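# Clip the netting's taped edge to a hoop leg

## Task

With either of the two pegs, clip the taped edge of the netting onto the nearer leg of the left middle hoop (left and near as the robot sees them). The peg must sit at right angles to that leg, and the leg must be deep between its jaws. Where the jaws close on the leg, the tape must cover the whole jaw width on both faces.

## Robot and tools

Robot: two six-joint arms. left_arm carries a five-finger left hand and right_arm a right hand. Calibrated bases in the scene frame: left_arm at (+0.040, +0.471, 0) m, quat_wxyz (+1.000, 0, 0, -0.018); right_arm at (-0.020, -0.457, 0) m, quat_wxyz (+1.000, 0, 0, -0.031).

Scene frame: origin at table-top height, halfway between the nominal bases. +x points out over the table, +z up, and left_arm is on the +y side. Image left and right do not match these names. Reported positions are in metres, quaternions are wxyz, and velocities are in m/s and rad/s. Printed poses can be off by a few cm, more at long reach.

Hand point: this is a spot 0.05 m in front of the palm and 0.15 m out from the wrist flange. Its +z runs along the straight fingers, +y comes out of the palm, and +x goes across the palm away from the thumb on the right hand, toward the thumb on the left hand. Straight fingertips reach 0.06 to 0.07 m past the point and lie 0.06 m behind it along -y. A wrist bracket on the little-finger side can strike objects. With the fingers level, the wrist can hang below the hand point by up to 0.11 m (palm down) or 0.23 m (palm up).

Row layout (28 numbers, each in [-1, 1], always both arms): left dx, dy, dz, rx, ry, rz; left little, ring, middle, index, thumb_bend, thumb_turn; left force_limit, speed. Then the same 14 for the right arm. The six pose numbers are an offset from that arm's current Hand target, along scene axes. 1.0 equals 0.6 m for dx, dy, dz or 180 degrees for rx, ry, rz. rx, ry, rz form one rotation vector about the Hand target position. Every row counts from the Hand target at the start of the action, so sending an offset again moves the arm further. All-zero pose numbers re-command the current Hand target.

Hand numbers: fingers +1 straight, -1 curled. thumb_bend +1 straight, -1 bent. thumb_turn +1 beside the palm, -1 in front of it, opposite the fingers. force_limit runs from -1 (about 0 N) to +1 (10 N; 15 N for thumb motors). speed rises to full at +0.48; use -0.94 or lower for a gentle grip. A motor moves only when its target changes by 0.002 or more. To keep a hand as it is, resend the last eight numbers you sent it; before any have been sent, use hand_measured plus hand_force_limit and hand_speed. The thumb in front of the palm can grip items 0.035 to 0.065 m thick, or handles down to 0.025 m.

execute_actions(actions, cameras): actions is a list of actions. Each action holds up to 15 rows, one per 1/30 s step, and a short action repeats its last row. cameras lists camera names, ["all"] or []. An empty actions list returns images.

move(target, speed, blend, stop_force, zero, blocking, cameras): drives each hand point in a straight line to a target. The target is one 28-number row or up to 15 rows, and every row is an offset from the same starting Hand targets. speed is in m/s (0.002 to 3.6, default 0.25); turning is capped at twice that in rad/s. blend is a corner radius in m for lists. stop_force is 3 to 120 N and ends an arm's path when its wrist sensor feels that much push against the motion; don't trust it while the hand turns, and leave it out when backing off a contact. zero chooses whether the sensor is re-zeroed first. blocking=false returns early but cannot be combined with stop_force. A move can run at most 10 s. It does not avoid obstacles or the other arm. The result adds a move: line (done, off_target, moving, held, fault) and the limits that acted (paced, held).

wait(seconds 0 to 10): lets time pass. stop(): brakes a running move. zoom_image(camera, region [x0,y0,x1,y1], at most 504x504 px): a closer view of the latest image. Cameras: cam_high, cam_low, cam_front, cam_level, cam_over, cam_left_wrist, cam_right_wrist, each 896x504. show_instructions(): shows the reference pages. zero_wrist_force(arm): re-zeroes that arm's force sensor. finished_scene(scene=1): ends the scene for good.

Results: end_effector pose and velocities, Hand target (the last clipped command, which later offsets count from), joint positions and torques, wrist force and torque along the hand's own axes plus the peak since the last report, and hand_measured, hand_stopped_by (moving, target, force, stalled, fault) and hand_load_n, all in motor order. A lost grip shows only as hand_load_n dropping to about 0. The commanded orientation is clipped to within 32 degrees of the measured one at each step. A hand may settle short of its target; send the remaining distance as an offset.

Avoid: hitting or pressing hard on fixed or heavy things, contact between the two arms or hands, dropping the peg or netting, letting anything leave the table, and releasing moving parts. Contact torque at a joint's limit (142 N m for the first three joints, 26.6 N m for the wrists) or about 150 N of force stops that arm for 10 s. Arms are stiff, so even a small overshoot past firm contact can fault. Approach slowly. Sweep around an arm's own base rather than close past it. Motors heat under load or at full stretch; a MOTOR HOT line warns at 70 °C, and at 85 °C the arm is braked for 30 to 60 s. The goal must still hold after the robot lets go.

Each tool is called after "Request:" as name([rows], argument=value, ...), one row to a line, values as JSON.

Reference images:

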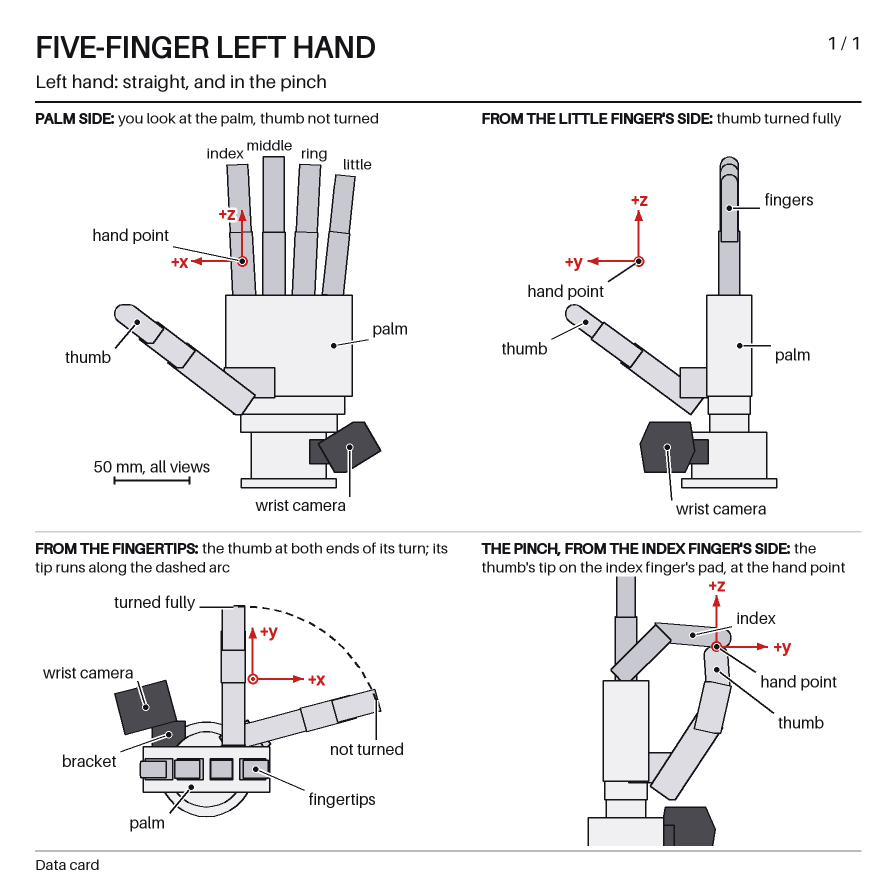

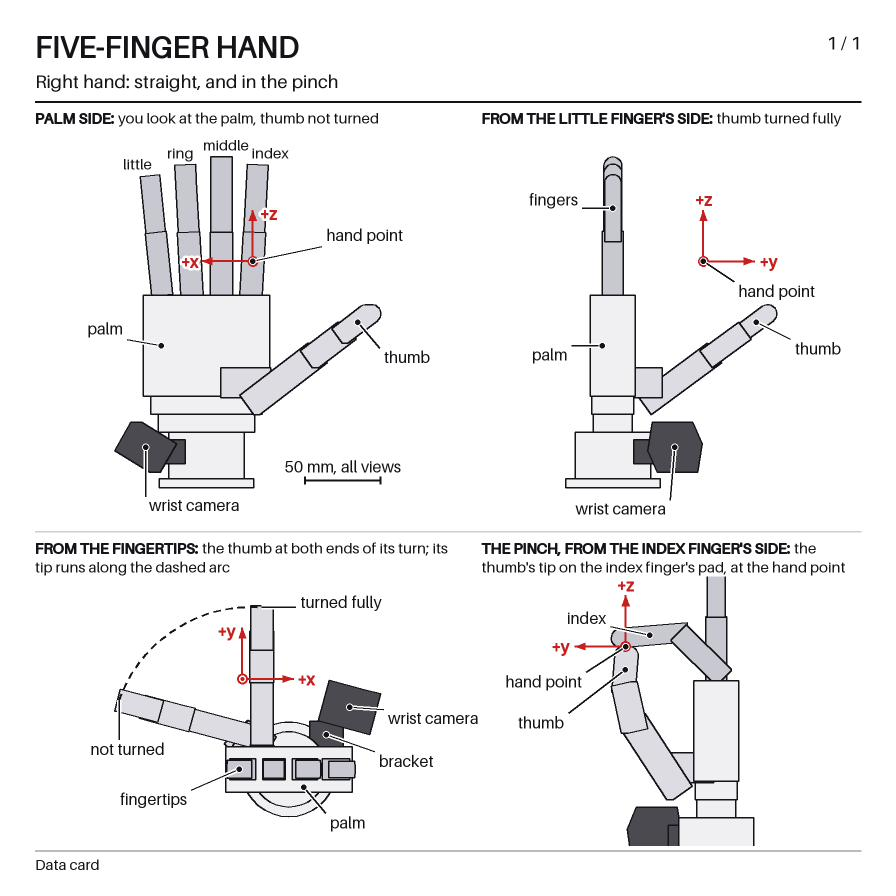

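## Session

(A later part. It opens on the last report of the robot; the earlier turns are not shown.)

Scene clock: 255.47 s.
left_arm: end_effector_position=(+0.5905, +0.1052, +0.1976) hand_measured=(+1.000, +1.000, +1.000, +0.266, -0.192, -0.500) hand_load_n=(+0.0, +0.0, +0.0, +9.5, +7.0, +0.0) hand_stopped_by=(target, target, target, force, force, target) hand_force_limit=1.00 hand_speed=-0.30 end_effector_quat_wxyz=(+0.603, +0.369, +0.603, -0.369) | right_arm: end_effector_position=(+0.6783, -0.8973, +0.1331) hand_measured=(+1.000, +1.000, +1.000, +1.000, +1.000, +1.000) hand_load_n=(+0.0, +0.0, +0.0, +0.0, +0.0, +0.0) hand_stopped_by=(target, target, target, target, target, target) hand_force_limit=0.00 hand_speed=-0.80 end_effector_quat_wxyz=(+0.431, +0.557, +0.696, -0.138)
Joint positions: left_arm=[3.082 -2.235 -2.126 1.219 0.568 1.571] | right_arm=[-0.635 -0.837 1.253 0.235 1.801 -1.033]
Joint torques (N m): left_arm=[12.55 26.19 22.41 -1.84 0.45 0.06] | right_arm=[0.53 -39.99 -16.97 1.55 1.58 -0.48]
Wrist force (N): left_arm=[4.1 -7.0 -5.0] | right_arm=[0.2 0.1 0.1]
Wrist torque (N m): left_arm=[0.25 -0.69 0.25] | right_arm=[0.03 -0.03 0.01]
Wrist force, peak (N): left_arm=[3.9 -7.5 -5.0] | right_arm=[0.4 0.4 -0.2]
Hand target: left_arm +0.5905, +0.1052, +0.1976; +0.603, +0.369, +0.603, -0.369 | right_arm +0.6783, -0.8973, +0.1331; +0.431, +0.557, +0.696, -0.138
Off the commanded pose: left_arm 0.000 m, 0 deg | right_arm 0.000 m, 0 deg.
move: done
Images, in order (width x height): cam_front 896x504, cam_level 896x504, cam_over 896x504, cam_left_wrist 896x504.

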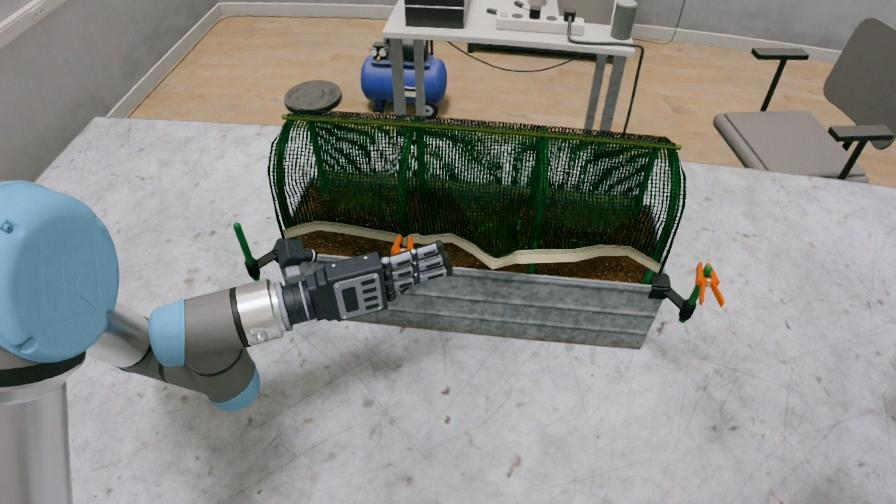

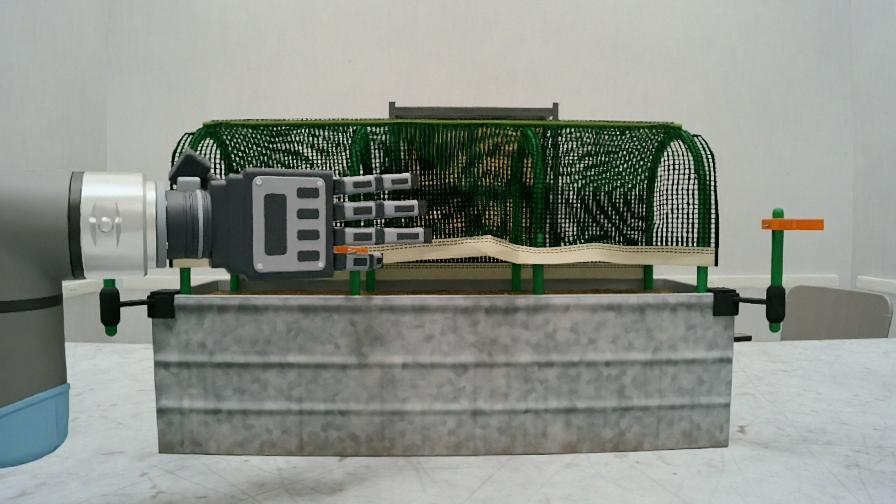

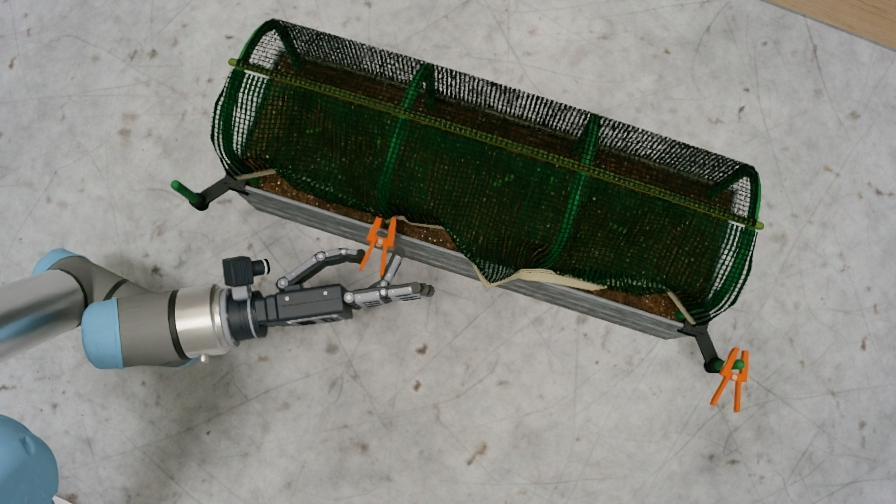

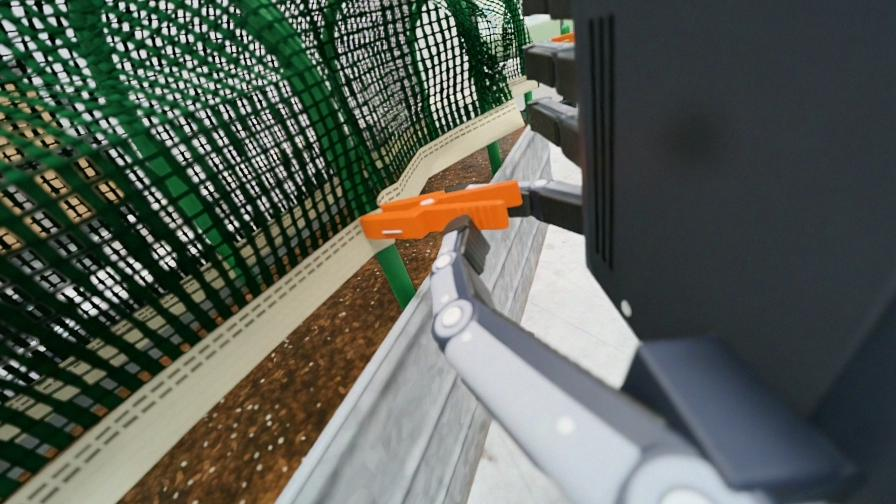

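Request:
move(target=[0.0083,0.0004,-0.0013,0,0,0, 1,1,1,0.26,-0.33,-0.5, 1.0,-0.3, 0,0,0,0,0,0, 1,1,1,1,1,1,0,-0.8], speed=0.015, stop_force=25, cameras=["cam_front","cam_level","cam_over","cam_left_wrist"])

Request:
zoom_image(camera="cam_over", region=[350, 190, 430, 270])

Request:
zoom_image(camera="cam_front", region=[370, 210, 450, 290])

Request:
zoom_image(camera="cam_left_wrist", region=[300, 130, 440, 270])

Scene clock: 257.70 s.
left_arm: end_effector_position=(+0.5954, +0.1054, +0.1968) hand_measured=(+1.000, +1.000, +1.000, +0.266, -0.194, -0.500) hand_load_n=(+0.0, +0.0, +0.5, +7.0, +2.0, +0.5) hand_stopped_by=(target, target, target, force, force, target) hand_force_limit=1.00 hand_speed=-0.30 end_effector_quat_wxyz=(+0.603, +0.369, +0.603, -0.369) | right_arm: end_effector_position=(+0.6783, -0.8973, +0.1331) hand_measured=(+1.000, +1.000, +1.000, +1.000, +1.000, +1.000) hand_load_n=(+0.0, +0.0, +0.0, +0.0, +0.0, +0.0) hand_stopped_by=(target, target, target, target, target, target) hand_force_limit=0.00 hand_speed=-0.80 end_effector_quat_wxyz=(+0.431, +0.557, +0.696, -0.138)
Joint positions: left_arm=[3.084 -2.242 -2.112 1.212 0.566 1.571] | right_arm=[-0.635 -0.837 1.253 0.235 1.801 -1.033]
Joint torques (N m): left_arm=[13.77 25.9 24.28 -1.96 1.29 0.94] | right_arm=[0.12 -39.89 -17.35 1.57 1.49 -0.62]
Wrist force (N): left_arm=[4.0 -11.1 -7.9] | right_arm=[0.3 0.2 -0.2]
Wrist torque (N m): left_arm=[0.23 -0.68 0.29] | right_arm=[0.06 -0.05 0.02]
Wrist force, peak (N): left_arm=[4.1 -11.3 -7.9] | right_arm=[0.3 0.6 -0.5]
Hand target: left_arm +0.5954, +0.1054, +0.1968; +0.603, +0.369, +0.603, -0.369 | right_arm +0.6783, -0.8973, +0.1331; +0.431, +0.557, +0.696, -0.138
Off the commanded pose: left_arm 0.000 m, 0 deg | right_arm 0.000 m, 0 deg.
move: done
Images, in order (width x height): cam_front 896x504, cam_level 896x504, cam_over 896x504, cam_left_wrist 896x504.

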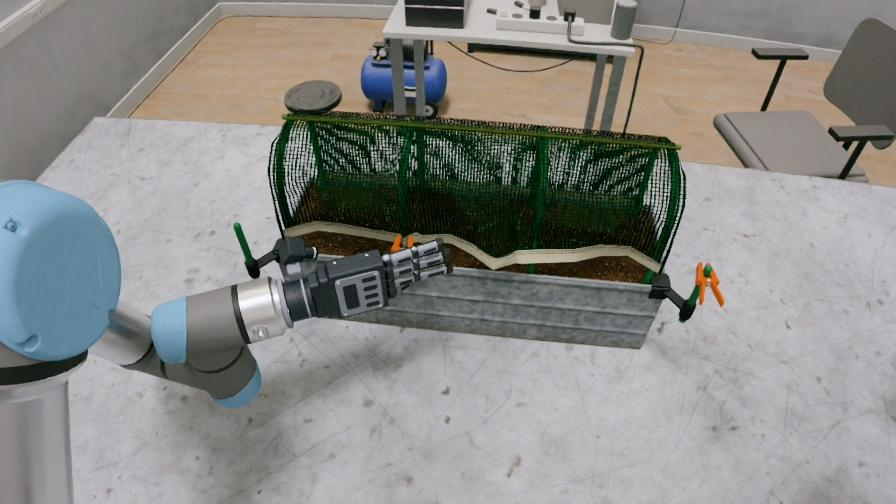

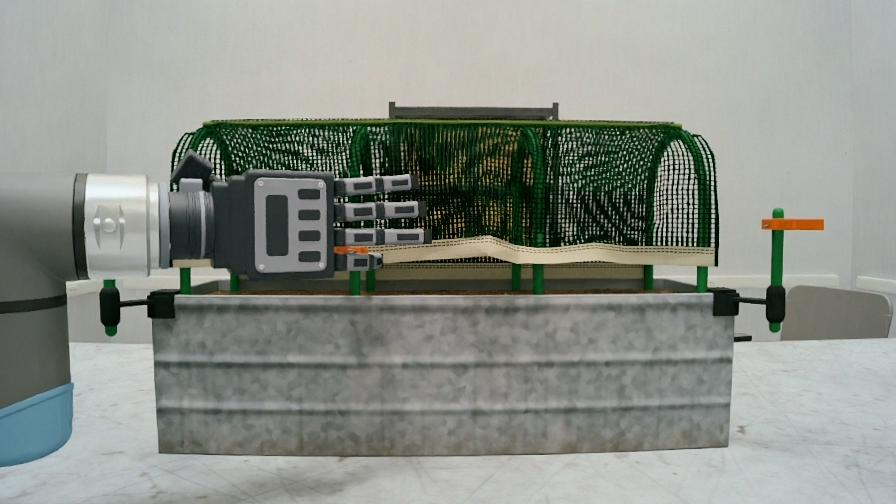

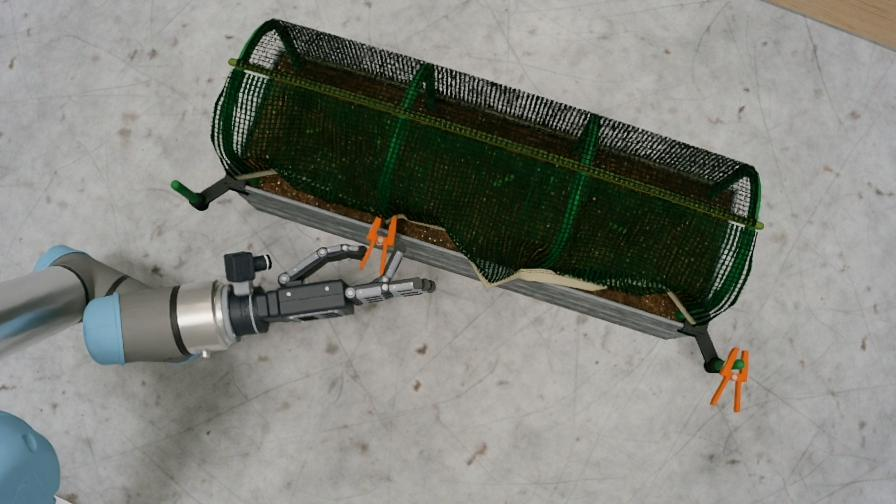

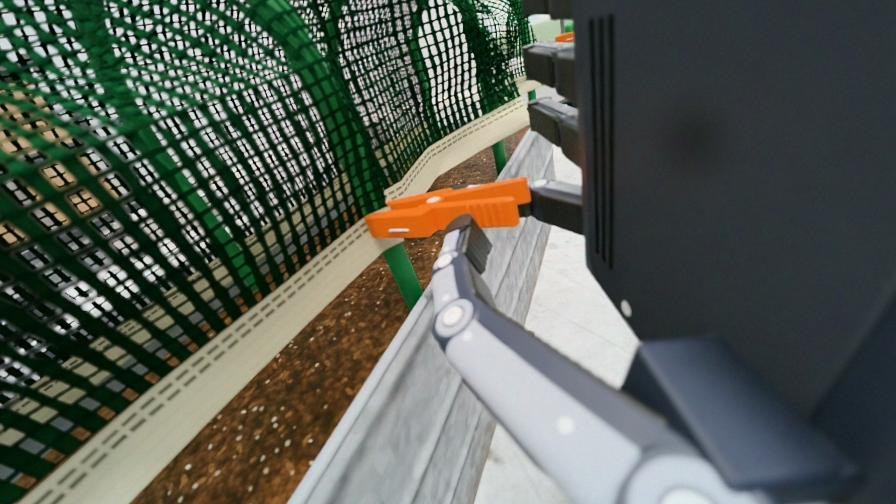

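Scaled by 6.300 from the camera's 896x504 image, which has a finer 1280x720 frame.

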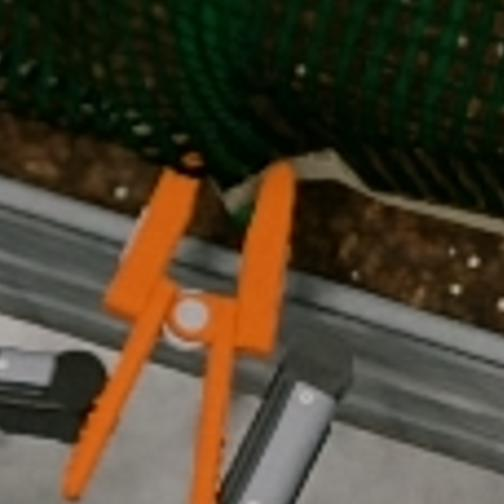

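Scaled by 6.300 from the camera's 896x504 image, which has a finer 1280x720 frame.

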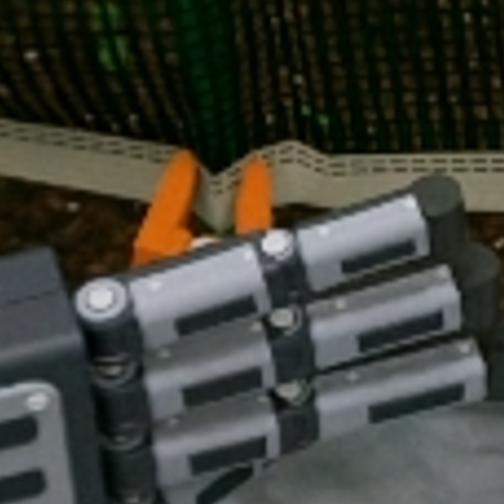

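Scaled by 3.600 from the camera's 896x504 image, which has a finer 1280x720 frame.

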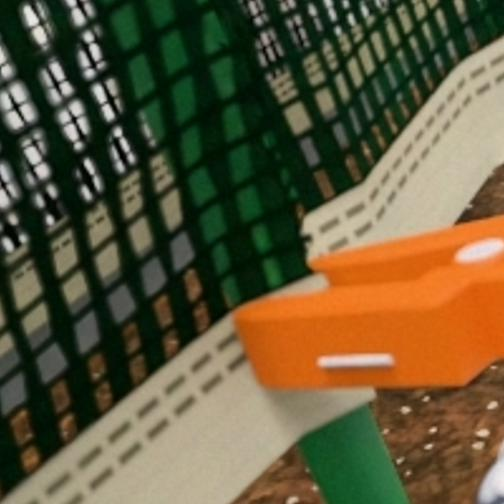

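Request:
move(target=[0,0,0,0,0,0, 1,1,1,0.15,-0.30,-0.5, 1.0,-0.4, 0,0,0,0,0,0, 1,1,1,1,1,1,0,-0.8], cameras=["cam_over","cam_left_wrist","cam_front"])

Request:
zoom_image(camera="cam_over", region=[350, 190, 430, 270])

Request:
zoom_image(camera="cam_left_wrist", region=[300, 130, 560, 290])

Scene clock: 258.83 s.
left_arm: end_effector_position=(+0.5955, +0.1054, +0.1968) hand_measured=(+1.000, +1.000, +1.000, +0.218, -0.262, -0.500) hand_load_n=(-0.5, +0.0, +0.0, +13.0, +16.5, +0.0) hand_stopped_by=(target, target, target, force, force, target) hand_force_limit=1.00 hand_speed=-0.40 end_effector_quat_wxyz=(+0.603, +0.369, +0.603, -0.369) | right_arm: end_effector_position=(+0.6783, -0.8973, +0.1331) hand_measured=(+1.000, +1.000, +1.000, +1.000, +1.000, +1.000) hand_load_n=(+0.0, +0.0, +0.0, +0.0, +0.0, +0.0) hand_stopped_by=(target, target, target, target, target, target) hand_force_limit=0.00 hand_speed=-0.80 end_effector_quat_wxyz=(+0.431, +0.557, +0.696, -0.138)
Joint positions: left_arm=[3.084 -2.242 -2.112 1.212 0.566 1.571] | right_arm=[-0.635 -0.837 1.253 0.235 1.801 -1.033]
Joint torques (N m): left_arm=[8.99 28.32 18.24 0.63 1.38 1.56] | right_arm=[0.72 -40.47 -17.45 1.41 1.57 -0.52]
Wrist force (N): left_arm=[4.6 -3.6 -1.4] | right_arm=[0.1 0.0 0.1]
Wrist torque (N m): left_arm=[0.32 -0.64 0.23] | right_arm=[0.00 -0.01 0.01]
Wrist force, peak (N): left_arm=[4.1 -11.4 -7.9] | right_arm=[0.7 0.2 0.1]
Hand target: left_arm +0.5954, +0.1054, +0.1968; +0.603, +0.369, +0.603, -0.369 | right_arm +0.6783, -0.8973, +0.1331; +0.431, +0.557, +0.696, -0.138
Off the commanded pose: left_arm 0.000 m, 0 deg | right_arm 0.000 m, 0 deg.
move: done
Images, in order (width x height): cam_front 896x504, cam_over 896x504, cam_left_wrist 896x504.

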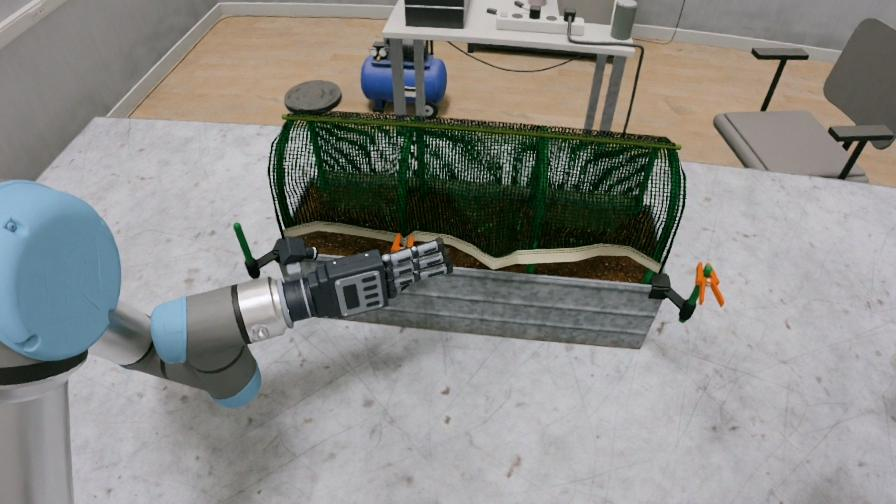

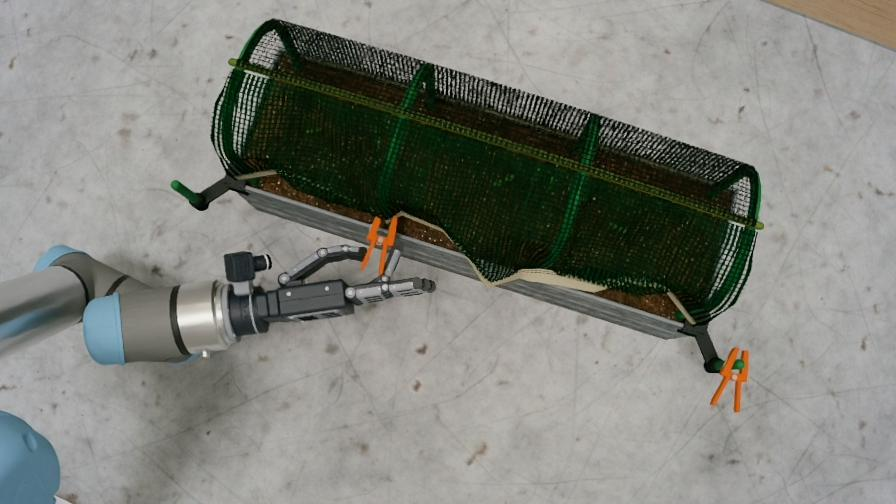

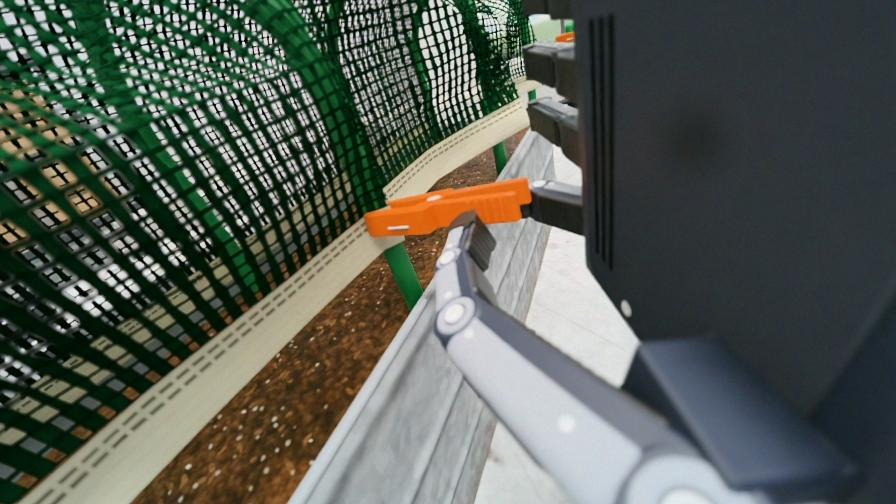

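Scaled by 6.300 from the camera's 896x504 image, which has a finer 1280x720 frame.

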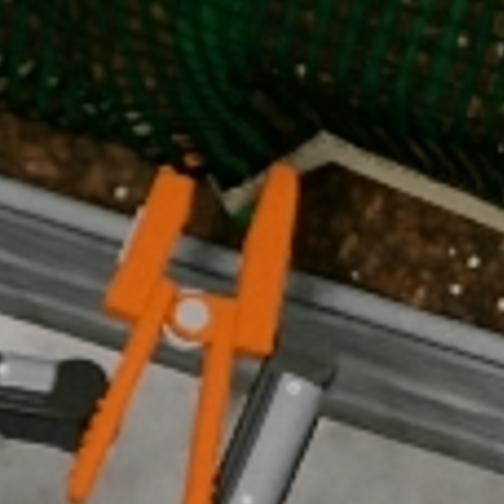

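Scaled by 1.938 from the camera's 896x504 image, which has a finer 1280x720 frame.

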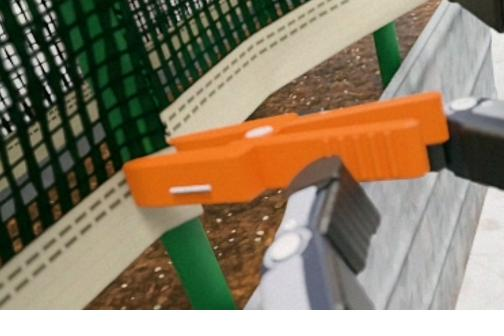

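Request:
move(target=[0.015,0.0006,0,0,0,0, 1,1,1,0.15,-0.30,-0.5, 1.0,-0.4, 0,0,0,0,0,0, 1,1,1,1,1,1,0,-0.8], speed=0.015, stop_force=25, cameras=["cam_over","cam_left_wrist","cam_front","cam_level"])

Request:
zoom_image(camera="cam_over", region=[350, 190, 430, 270])

Request:
zoom_image(camera="cam_left_wrist", region=[300, 130, 560, 290])

Request:
zoom_image(camera="cam_front", region=[370, 210, 450, 290])

Scene clock: 260.97 s.
left_arm: end_effector_position=(+0.6044, +0.1058, +0.1968) hand_measured=(+1.000, +1.000, +1.000, +0.218, -0.262, -0.500) hand_load_n=(+0.0, +0.0, +0.0, +12.5, +14.5, +0.5) hand_stopped_by=(target, target, target, force, force, target) hand_force_limit=1.00 hand_speed=-0.40 end_effector_quat_wxyz=(+0.603, +0.369, +0.603, -0.369) | right_arm: end_effector_position=(+0.6783, -0.8973, +0.1331) hand_measured=(+1.000, +1.000, +1.000, +1.000, +1.000, +1.000) hand_load_n=(+0.0, +0.0, +0.0, +0.0, +0.0, +0.0) hand_stopped_by=(target, target, target, target, target, target) hand_force_limit=0.00 hand_speed=-0.80 end_effector_quat_wxyz=(+0.431, +0.557, +0.696, -0.138)
Joint positions: left_arm=[3.087 -2.25 -2.088 1.196 0.563 1.571] | right_arm=[-0.635 -0.837 1.253 0.235 1.801 -1.033]
Joint torques (N m): left_arm=[14.73 25.89 23.4 -1.58 0.5 0.5] | right_arm=[0.17 -40.33 -17.87 1.5 1.55 -0.43]
Wrist force (N): left_arm=[3.6 -6.0 -1.4] | right_arm=[0.2 0.3 0.0]
Wrist torque (N m): left_arm=[0.33 -0.66 0.26] | right_arm=[0.05 -0.03 0.02]
Wrist force, peak (N): left_arm=[4.0 -6.9 -1.9] | right_arm=[0.4 0.4 -0.1]
Hand target: left_arm +0.6044, +0.1058, +0.1968; +0.603, +0.369, +0.603, -0.369 | right_arm +0.6783, -0.8973, +0.1331; +0.431, +0.557, +0.696, -0.138
Off the commanded pose: left_arm 0.000 m, 0 deg | right_arm 0.000 m, 0 deg.
move: done
Images, in order (width x height): cam_front 896x504, cam_level 896x504, cam_over 896x504, cam_left_wrist 896x504.

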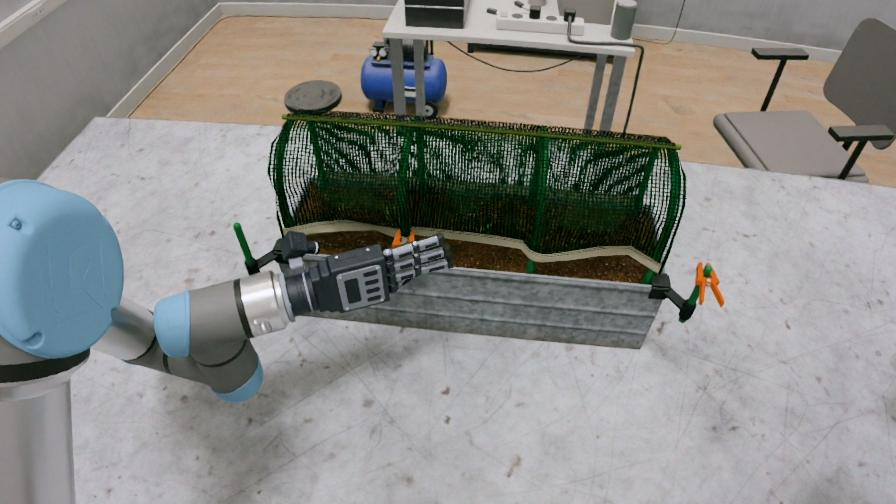

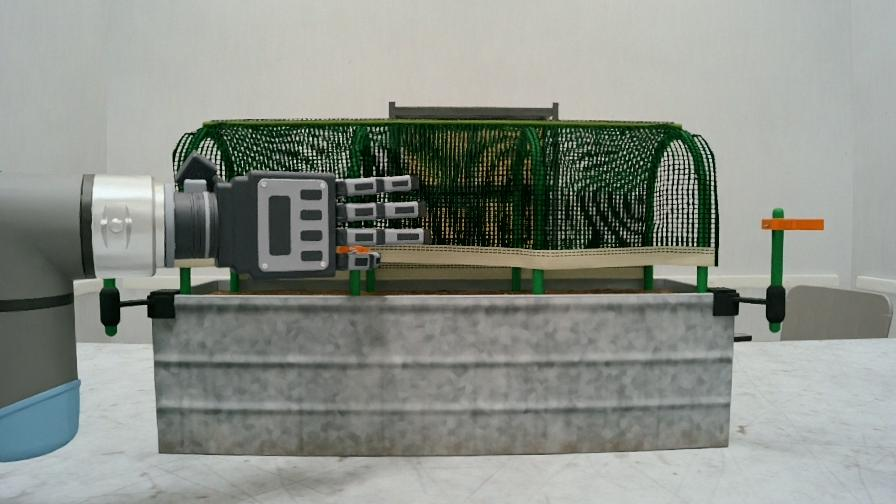

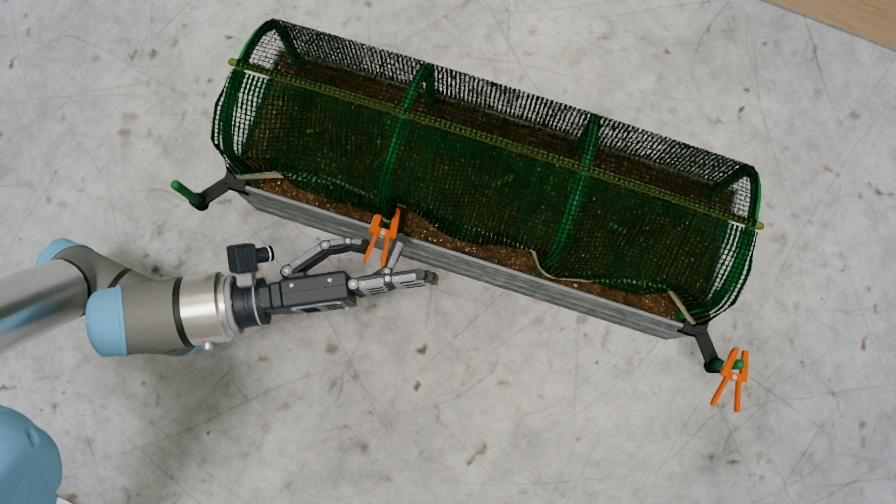

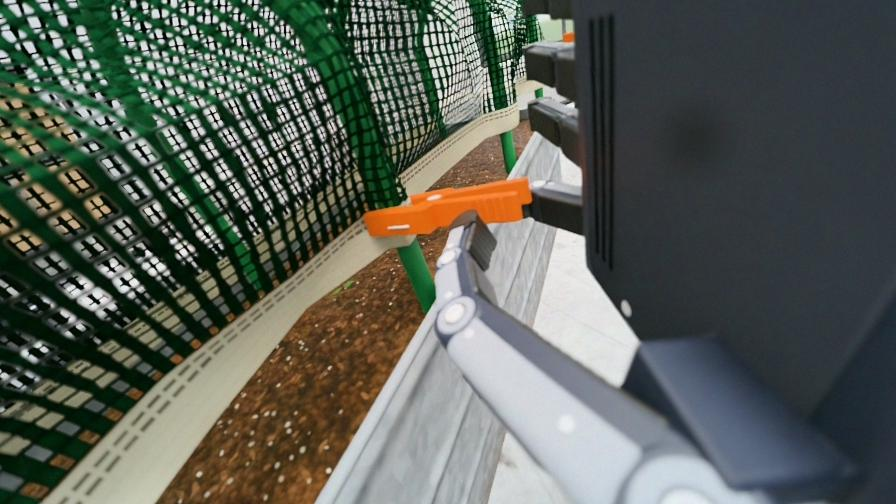

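Scaled by 6.300 from the camera's 896x504 image, which has a finer 1280x720 frame.

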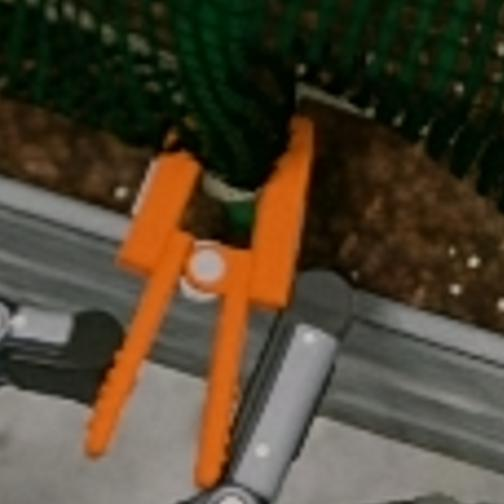

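Scaled by 1.938 from the camera's 896x504 image, which has a finer 1280x720 frame.

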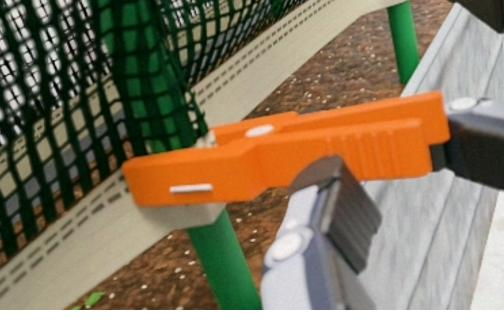

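Scaled by 6.300 from the camera's 896x504 image, which has a finer 1280x720 frame.

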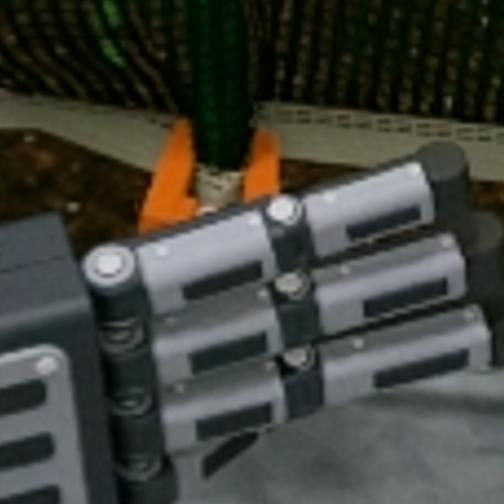

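Request:
zoom_image(camera="cam_left_wrist", region=[350, 160, 450, 260])

Request:
zoom_image(camera="cam_level", region=[325, 225, 405, 285])

Request:
zoom_image(camera="cam_over", region=[365, 200, 415, 250])

Request:
zoom_image(camera="cam_front", region=[385, 220, 425, 260])

Scaled by 5.040 from the camera's 896x504 image, which has a finer 1280x720 frame.

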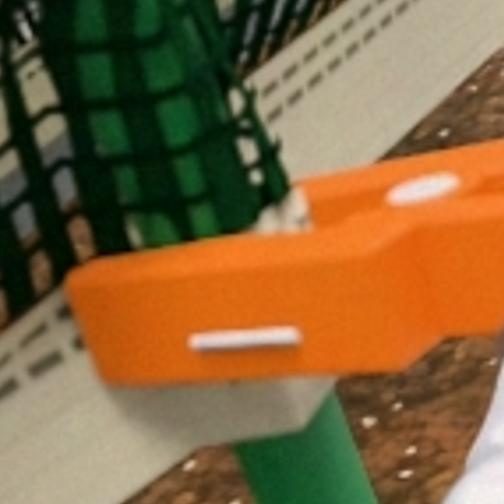

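Scaled by 6.300 from the camera's 896x504 image, which has a finer 1280x720 frame.

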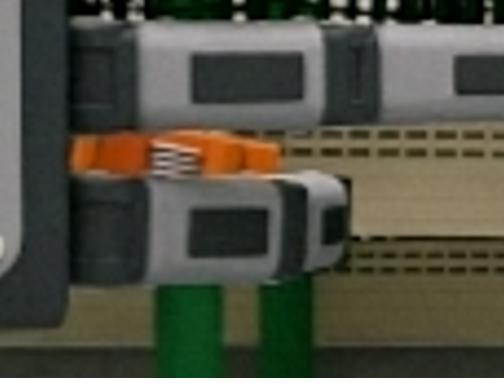

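Scaled by 10.080 from the camera's 896x504 image, which has a finer 1280x720 frame.

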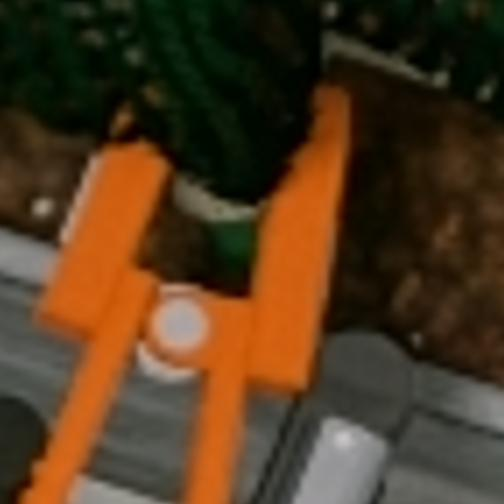

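Scaled by 12.600 from the camera's 896x504 image, which has a finer 1280x720 frame.

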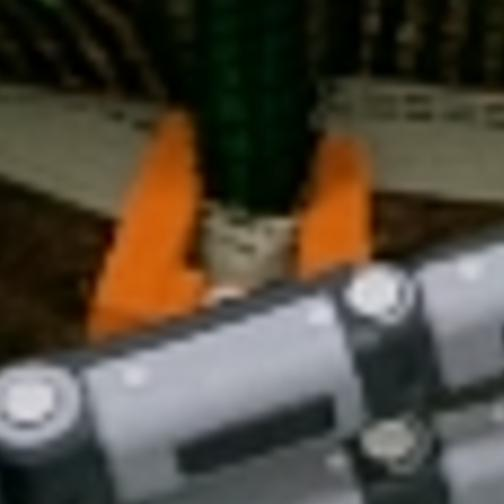

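Request:
move(target=[0.0,0,-0.0042,0,0,0, 1,1,1,0.15,-0.30,-0.5, 1.0,-0.4, 0,0,0,0,0,0, 1,1,1,1,1,1,0,-0.8], speed=0.015, cameras=["cam_over","cam_left_wrist","cam_front","cam_level"])

Request:
zoom_image(camera="cam_left_wrist", region=[350, 160, 450, 260])

Request:
zoom_image(camera="cam_level", region=[325, 225, 405, 285])

Request:
zoom_image(camera="cam_front", region=[385, 220, 425, 260])

Scene clock: 262.73 s.
left_arm: end_effector_position=(+0.6044, +0.1058, +0.1945) hand_measured=(+1.000, +1.000, +1.000, +0.218, -0.262, -0.500) hand_load_n=(+0.0, +0.0, +0.0, +11.5, +14.5, -0.5) hand_stopped_by=(target, target, target, force, force, target) hand_force_limit=1.00 hand_speed=-0.40 end_effector_quat_wxyz=(+0.603, +0.369, +0.603, -0.369) end_effector_velocity=(-0.001, +0.000, -0.002) end_effector_angular_velocity=(+0.000, +0.000, -0.003) | right_arm: end_effector_position=(+0.6783, -0.8973, +0.1331) hand_measured=(+1.000, +1.000, +1.000, +1.000, +1.000, +1.000) hand_load_n=(+0.0, +0.0, +0.0, +0.0, +0.0, +0.0) hand_stopped_by=(target, target, target, target, target, target) hand_force_limit=0.00 hand_speed=-0.80 end_effector_quat_wxyz=(+0.431, +0.557, +0.696, -0.138)
Joint positions: left_arm=[3.087 -2.256 -2.088 1.201 0.563 1.571] | right_arm=[-0.635 -0.837 1.253 0.235 1.801 -1.033]
Joint velocities: left_arm=[0 -0.005 0 0.005 -0.003 0] | right_arm=[within noise]
Joint torques (N m): left_arm=[12.45 28.37 23 1.68 0.53 1.71] | right_arm=[0.18 -40.21 -17.47 1.49 1.65 -0.47]
Wrist force (N): left_arm=[3.4 -3.6 -1.5] | right_arm=[0.3 0.0 0.1]
Wrist torque (N m): left_arm=[0.29 -0.68 0.27] | right_arm=[0.01 -0.05 0.02]
Wrist force, peak (N): left_arm=[3.8 -6.3 -1.5] | right_arm=[0.3 0.4 -0.3]
Hand target: left_arm +0.6044, +0.1058, +0.1943; +0.603, +0.369, +0.603, -0.369 | right_arm +0.6783, -0.8973, +0.1331; +0.431, +0.557, +0.696, -0.138
Off the commanded pose: left_arm 0.000 m, 0 deg | right_arm 0.000 m, 0 deg.
move: done
Images, in order (width x height): cam_front 896x504, cam_level 896x504, cam_over 896x504, cam_left_wrist 896x504.

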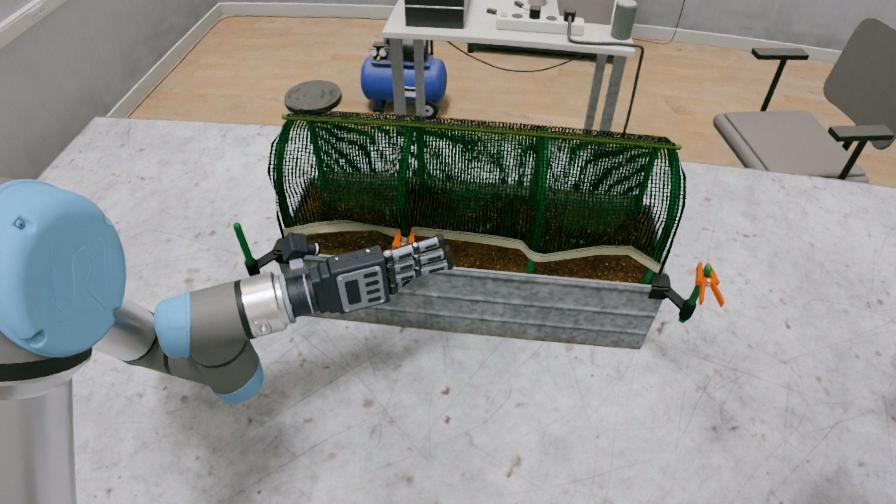

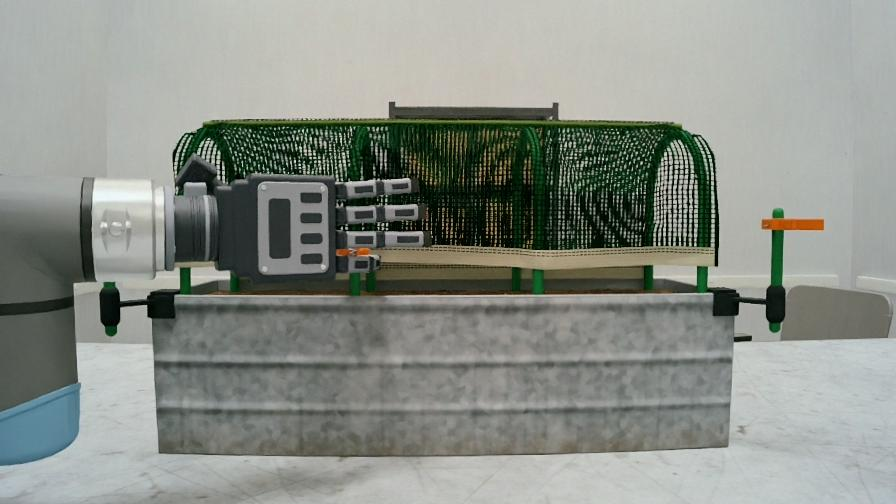

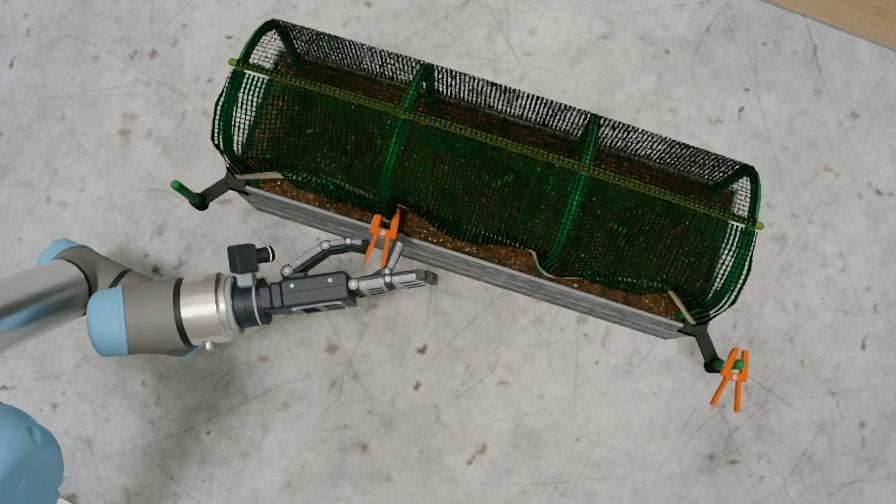

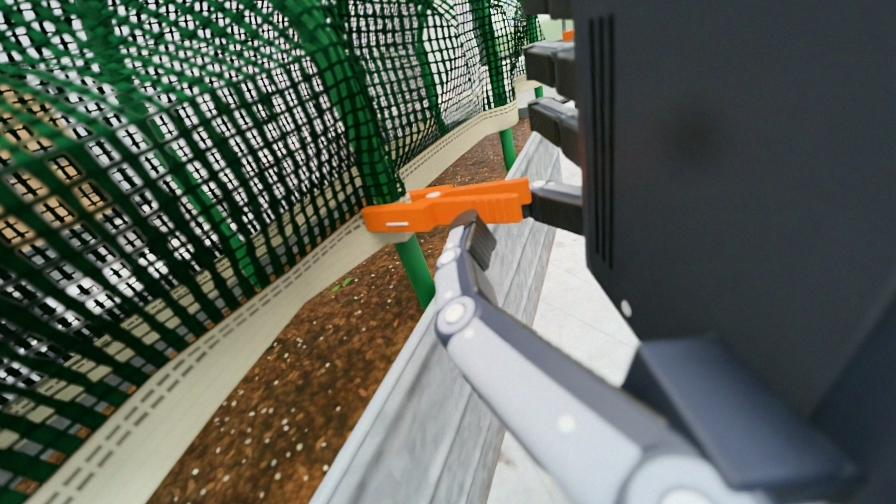

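Scaled by 5.040 from the camera's 896x504 image, which has a finer 1280x720 frame.

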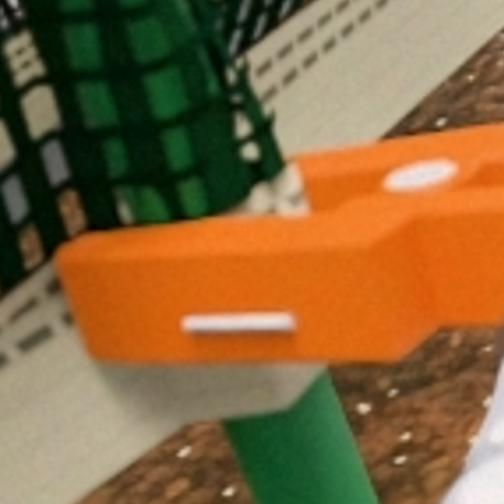

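Scaled by 6.300 from the camera's 896x504 image, which has a finer 1280x720 frame.

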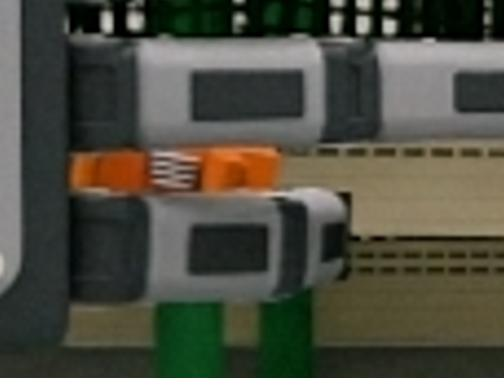

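Scaled by 12.600 from the camera's 896x504 image, which has a finer 1280x720 frame.

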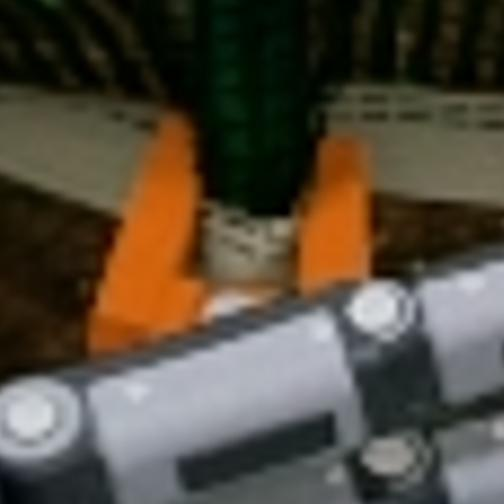

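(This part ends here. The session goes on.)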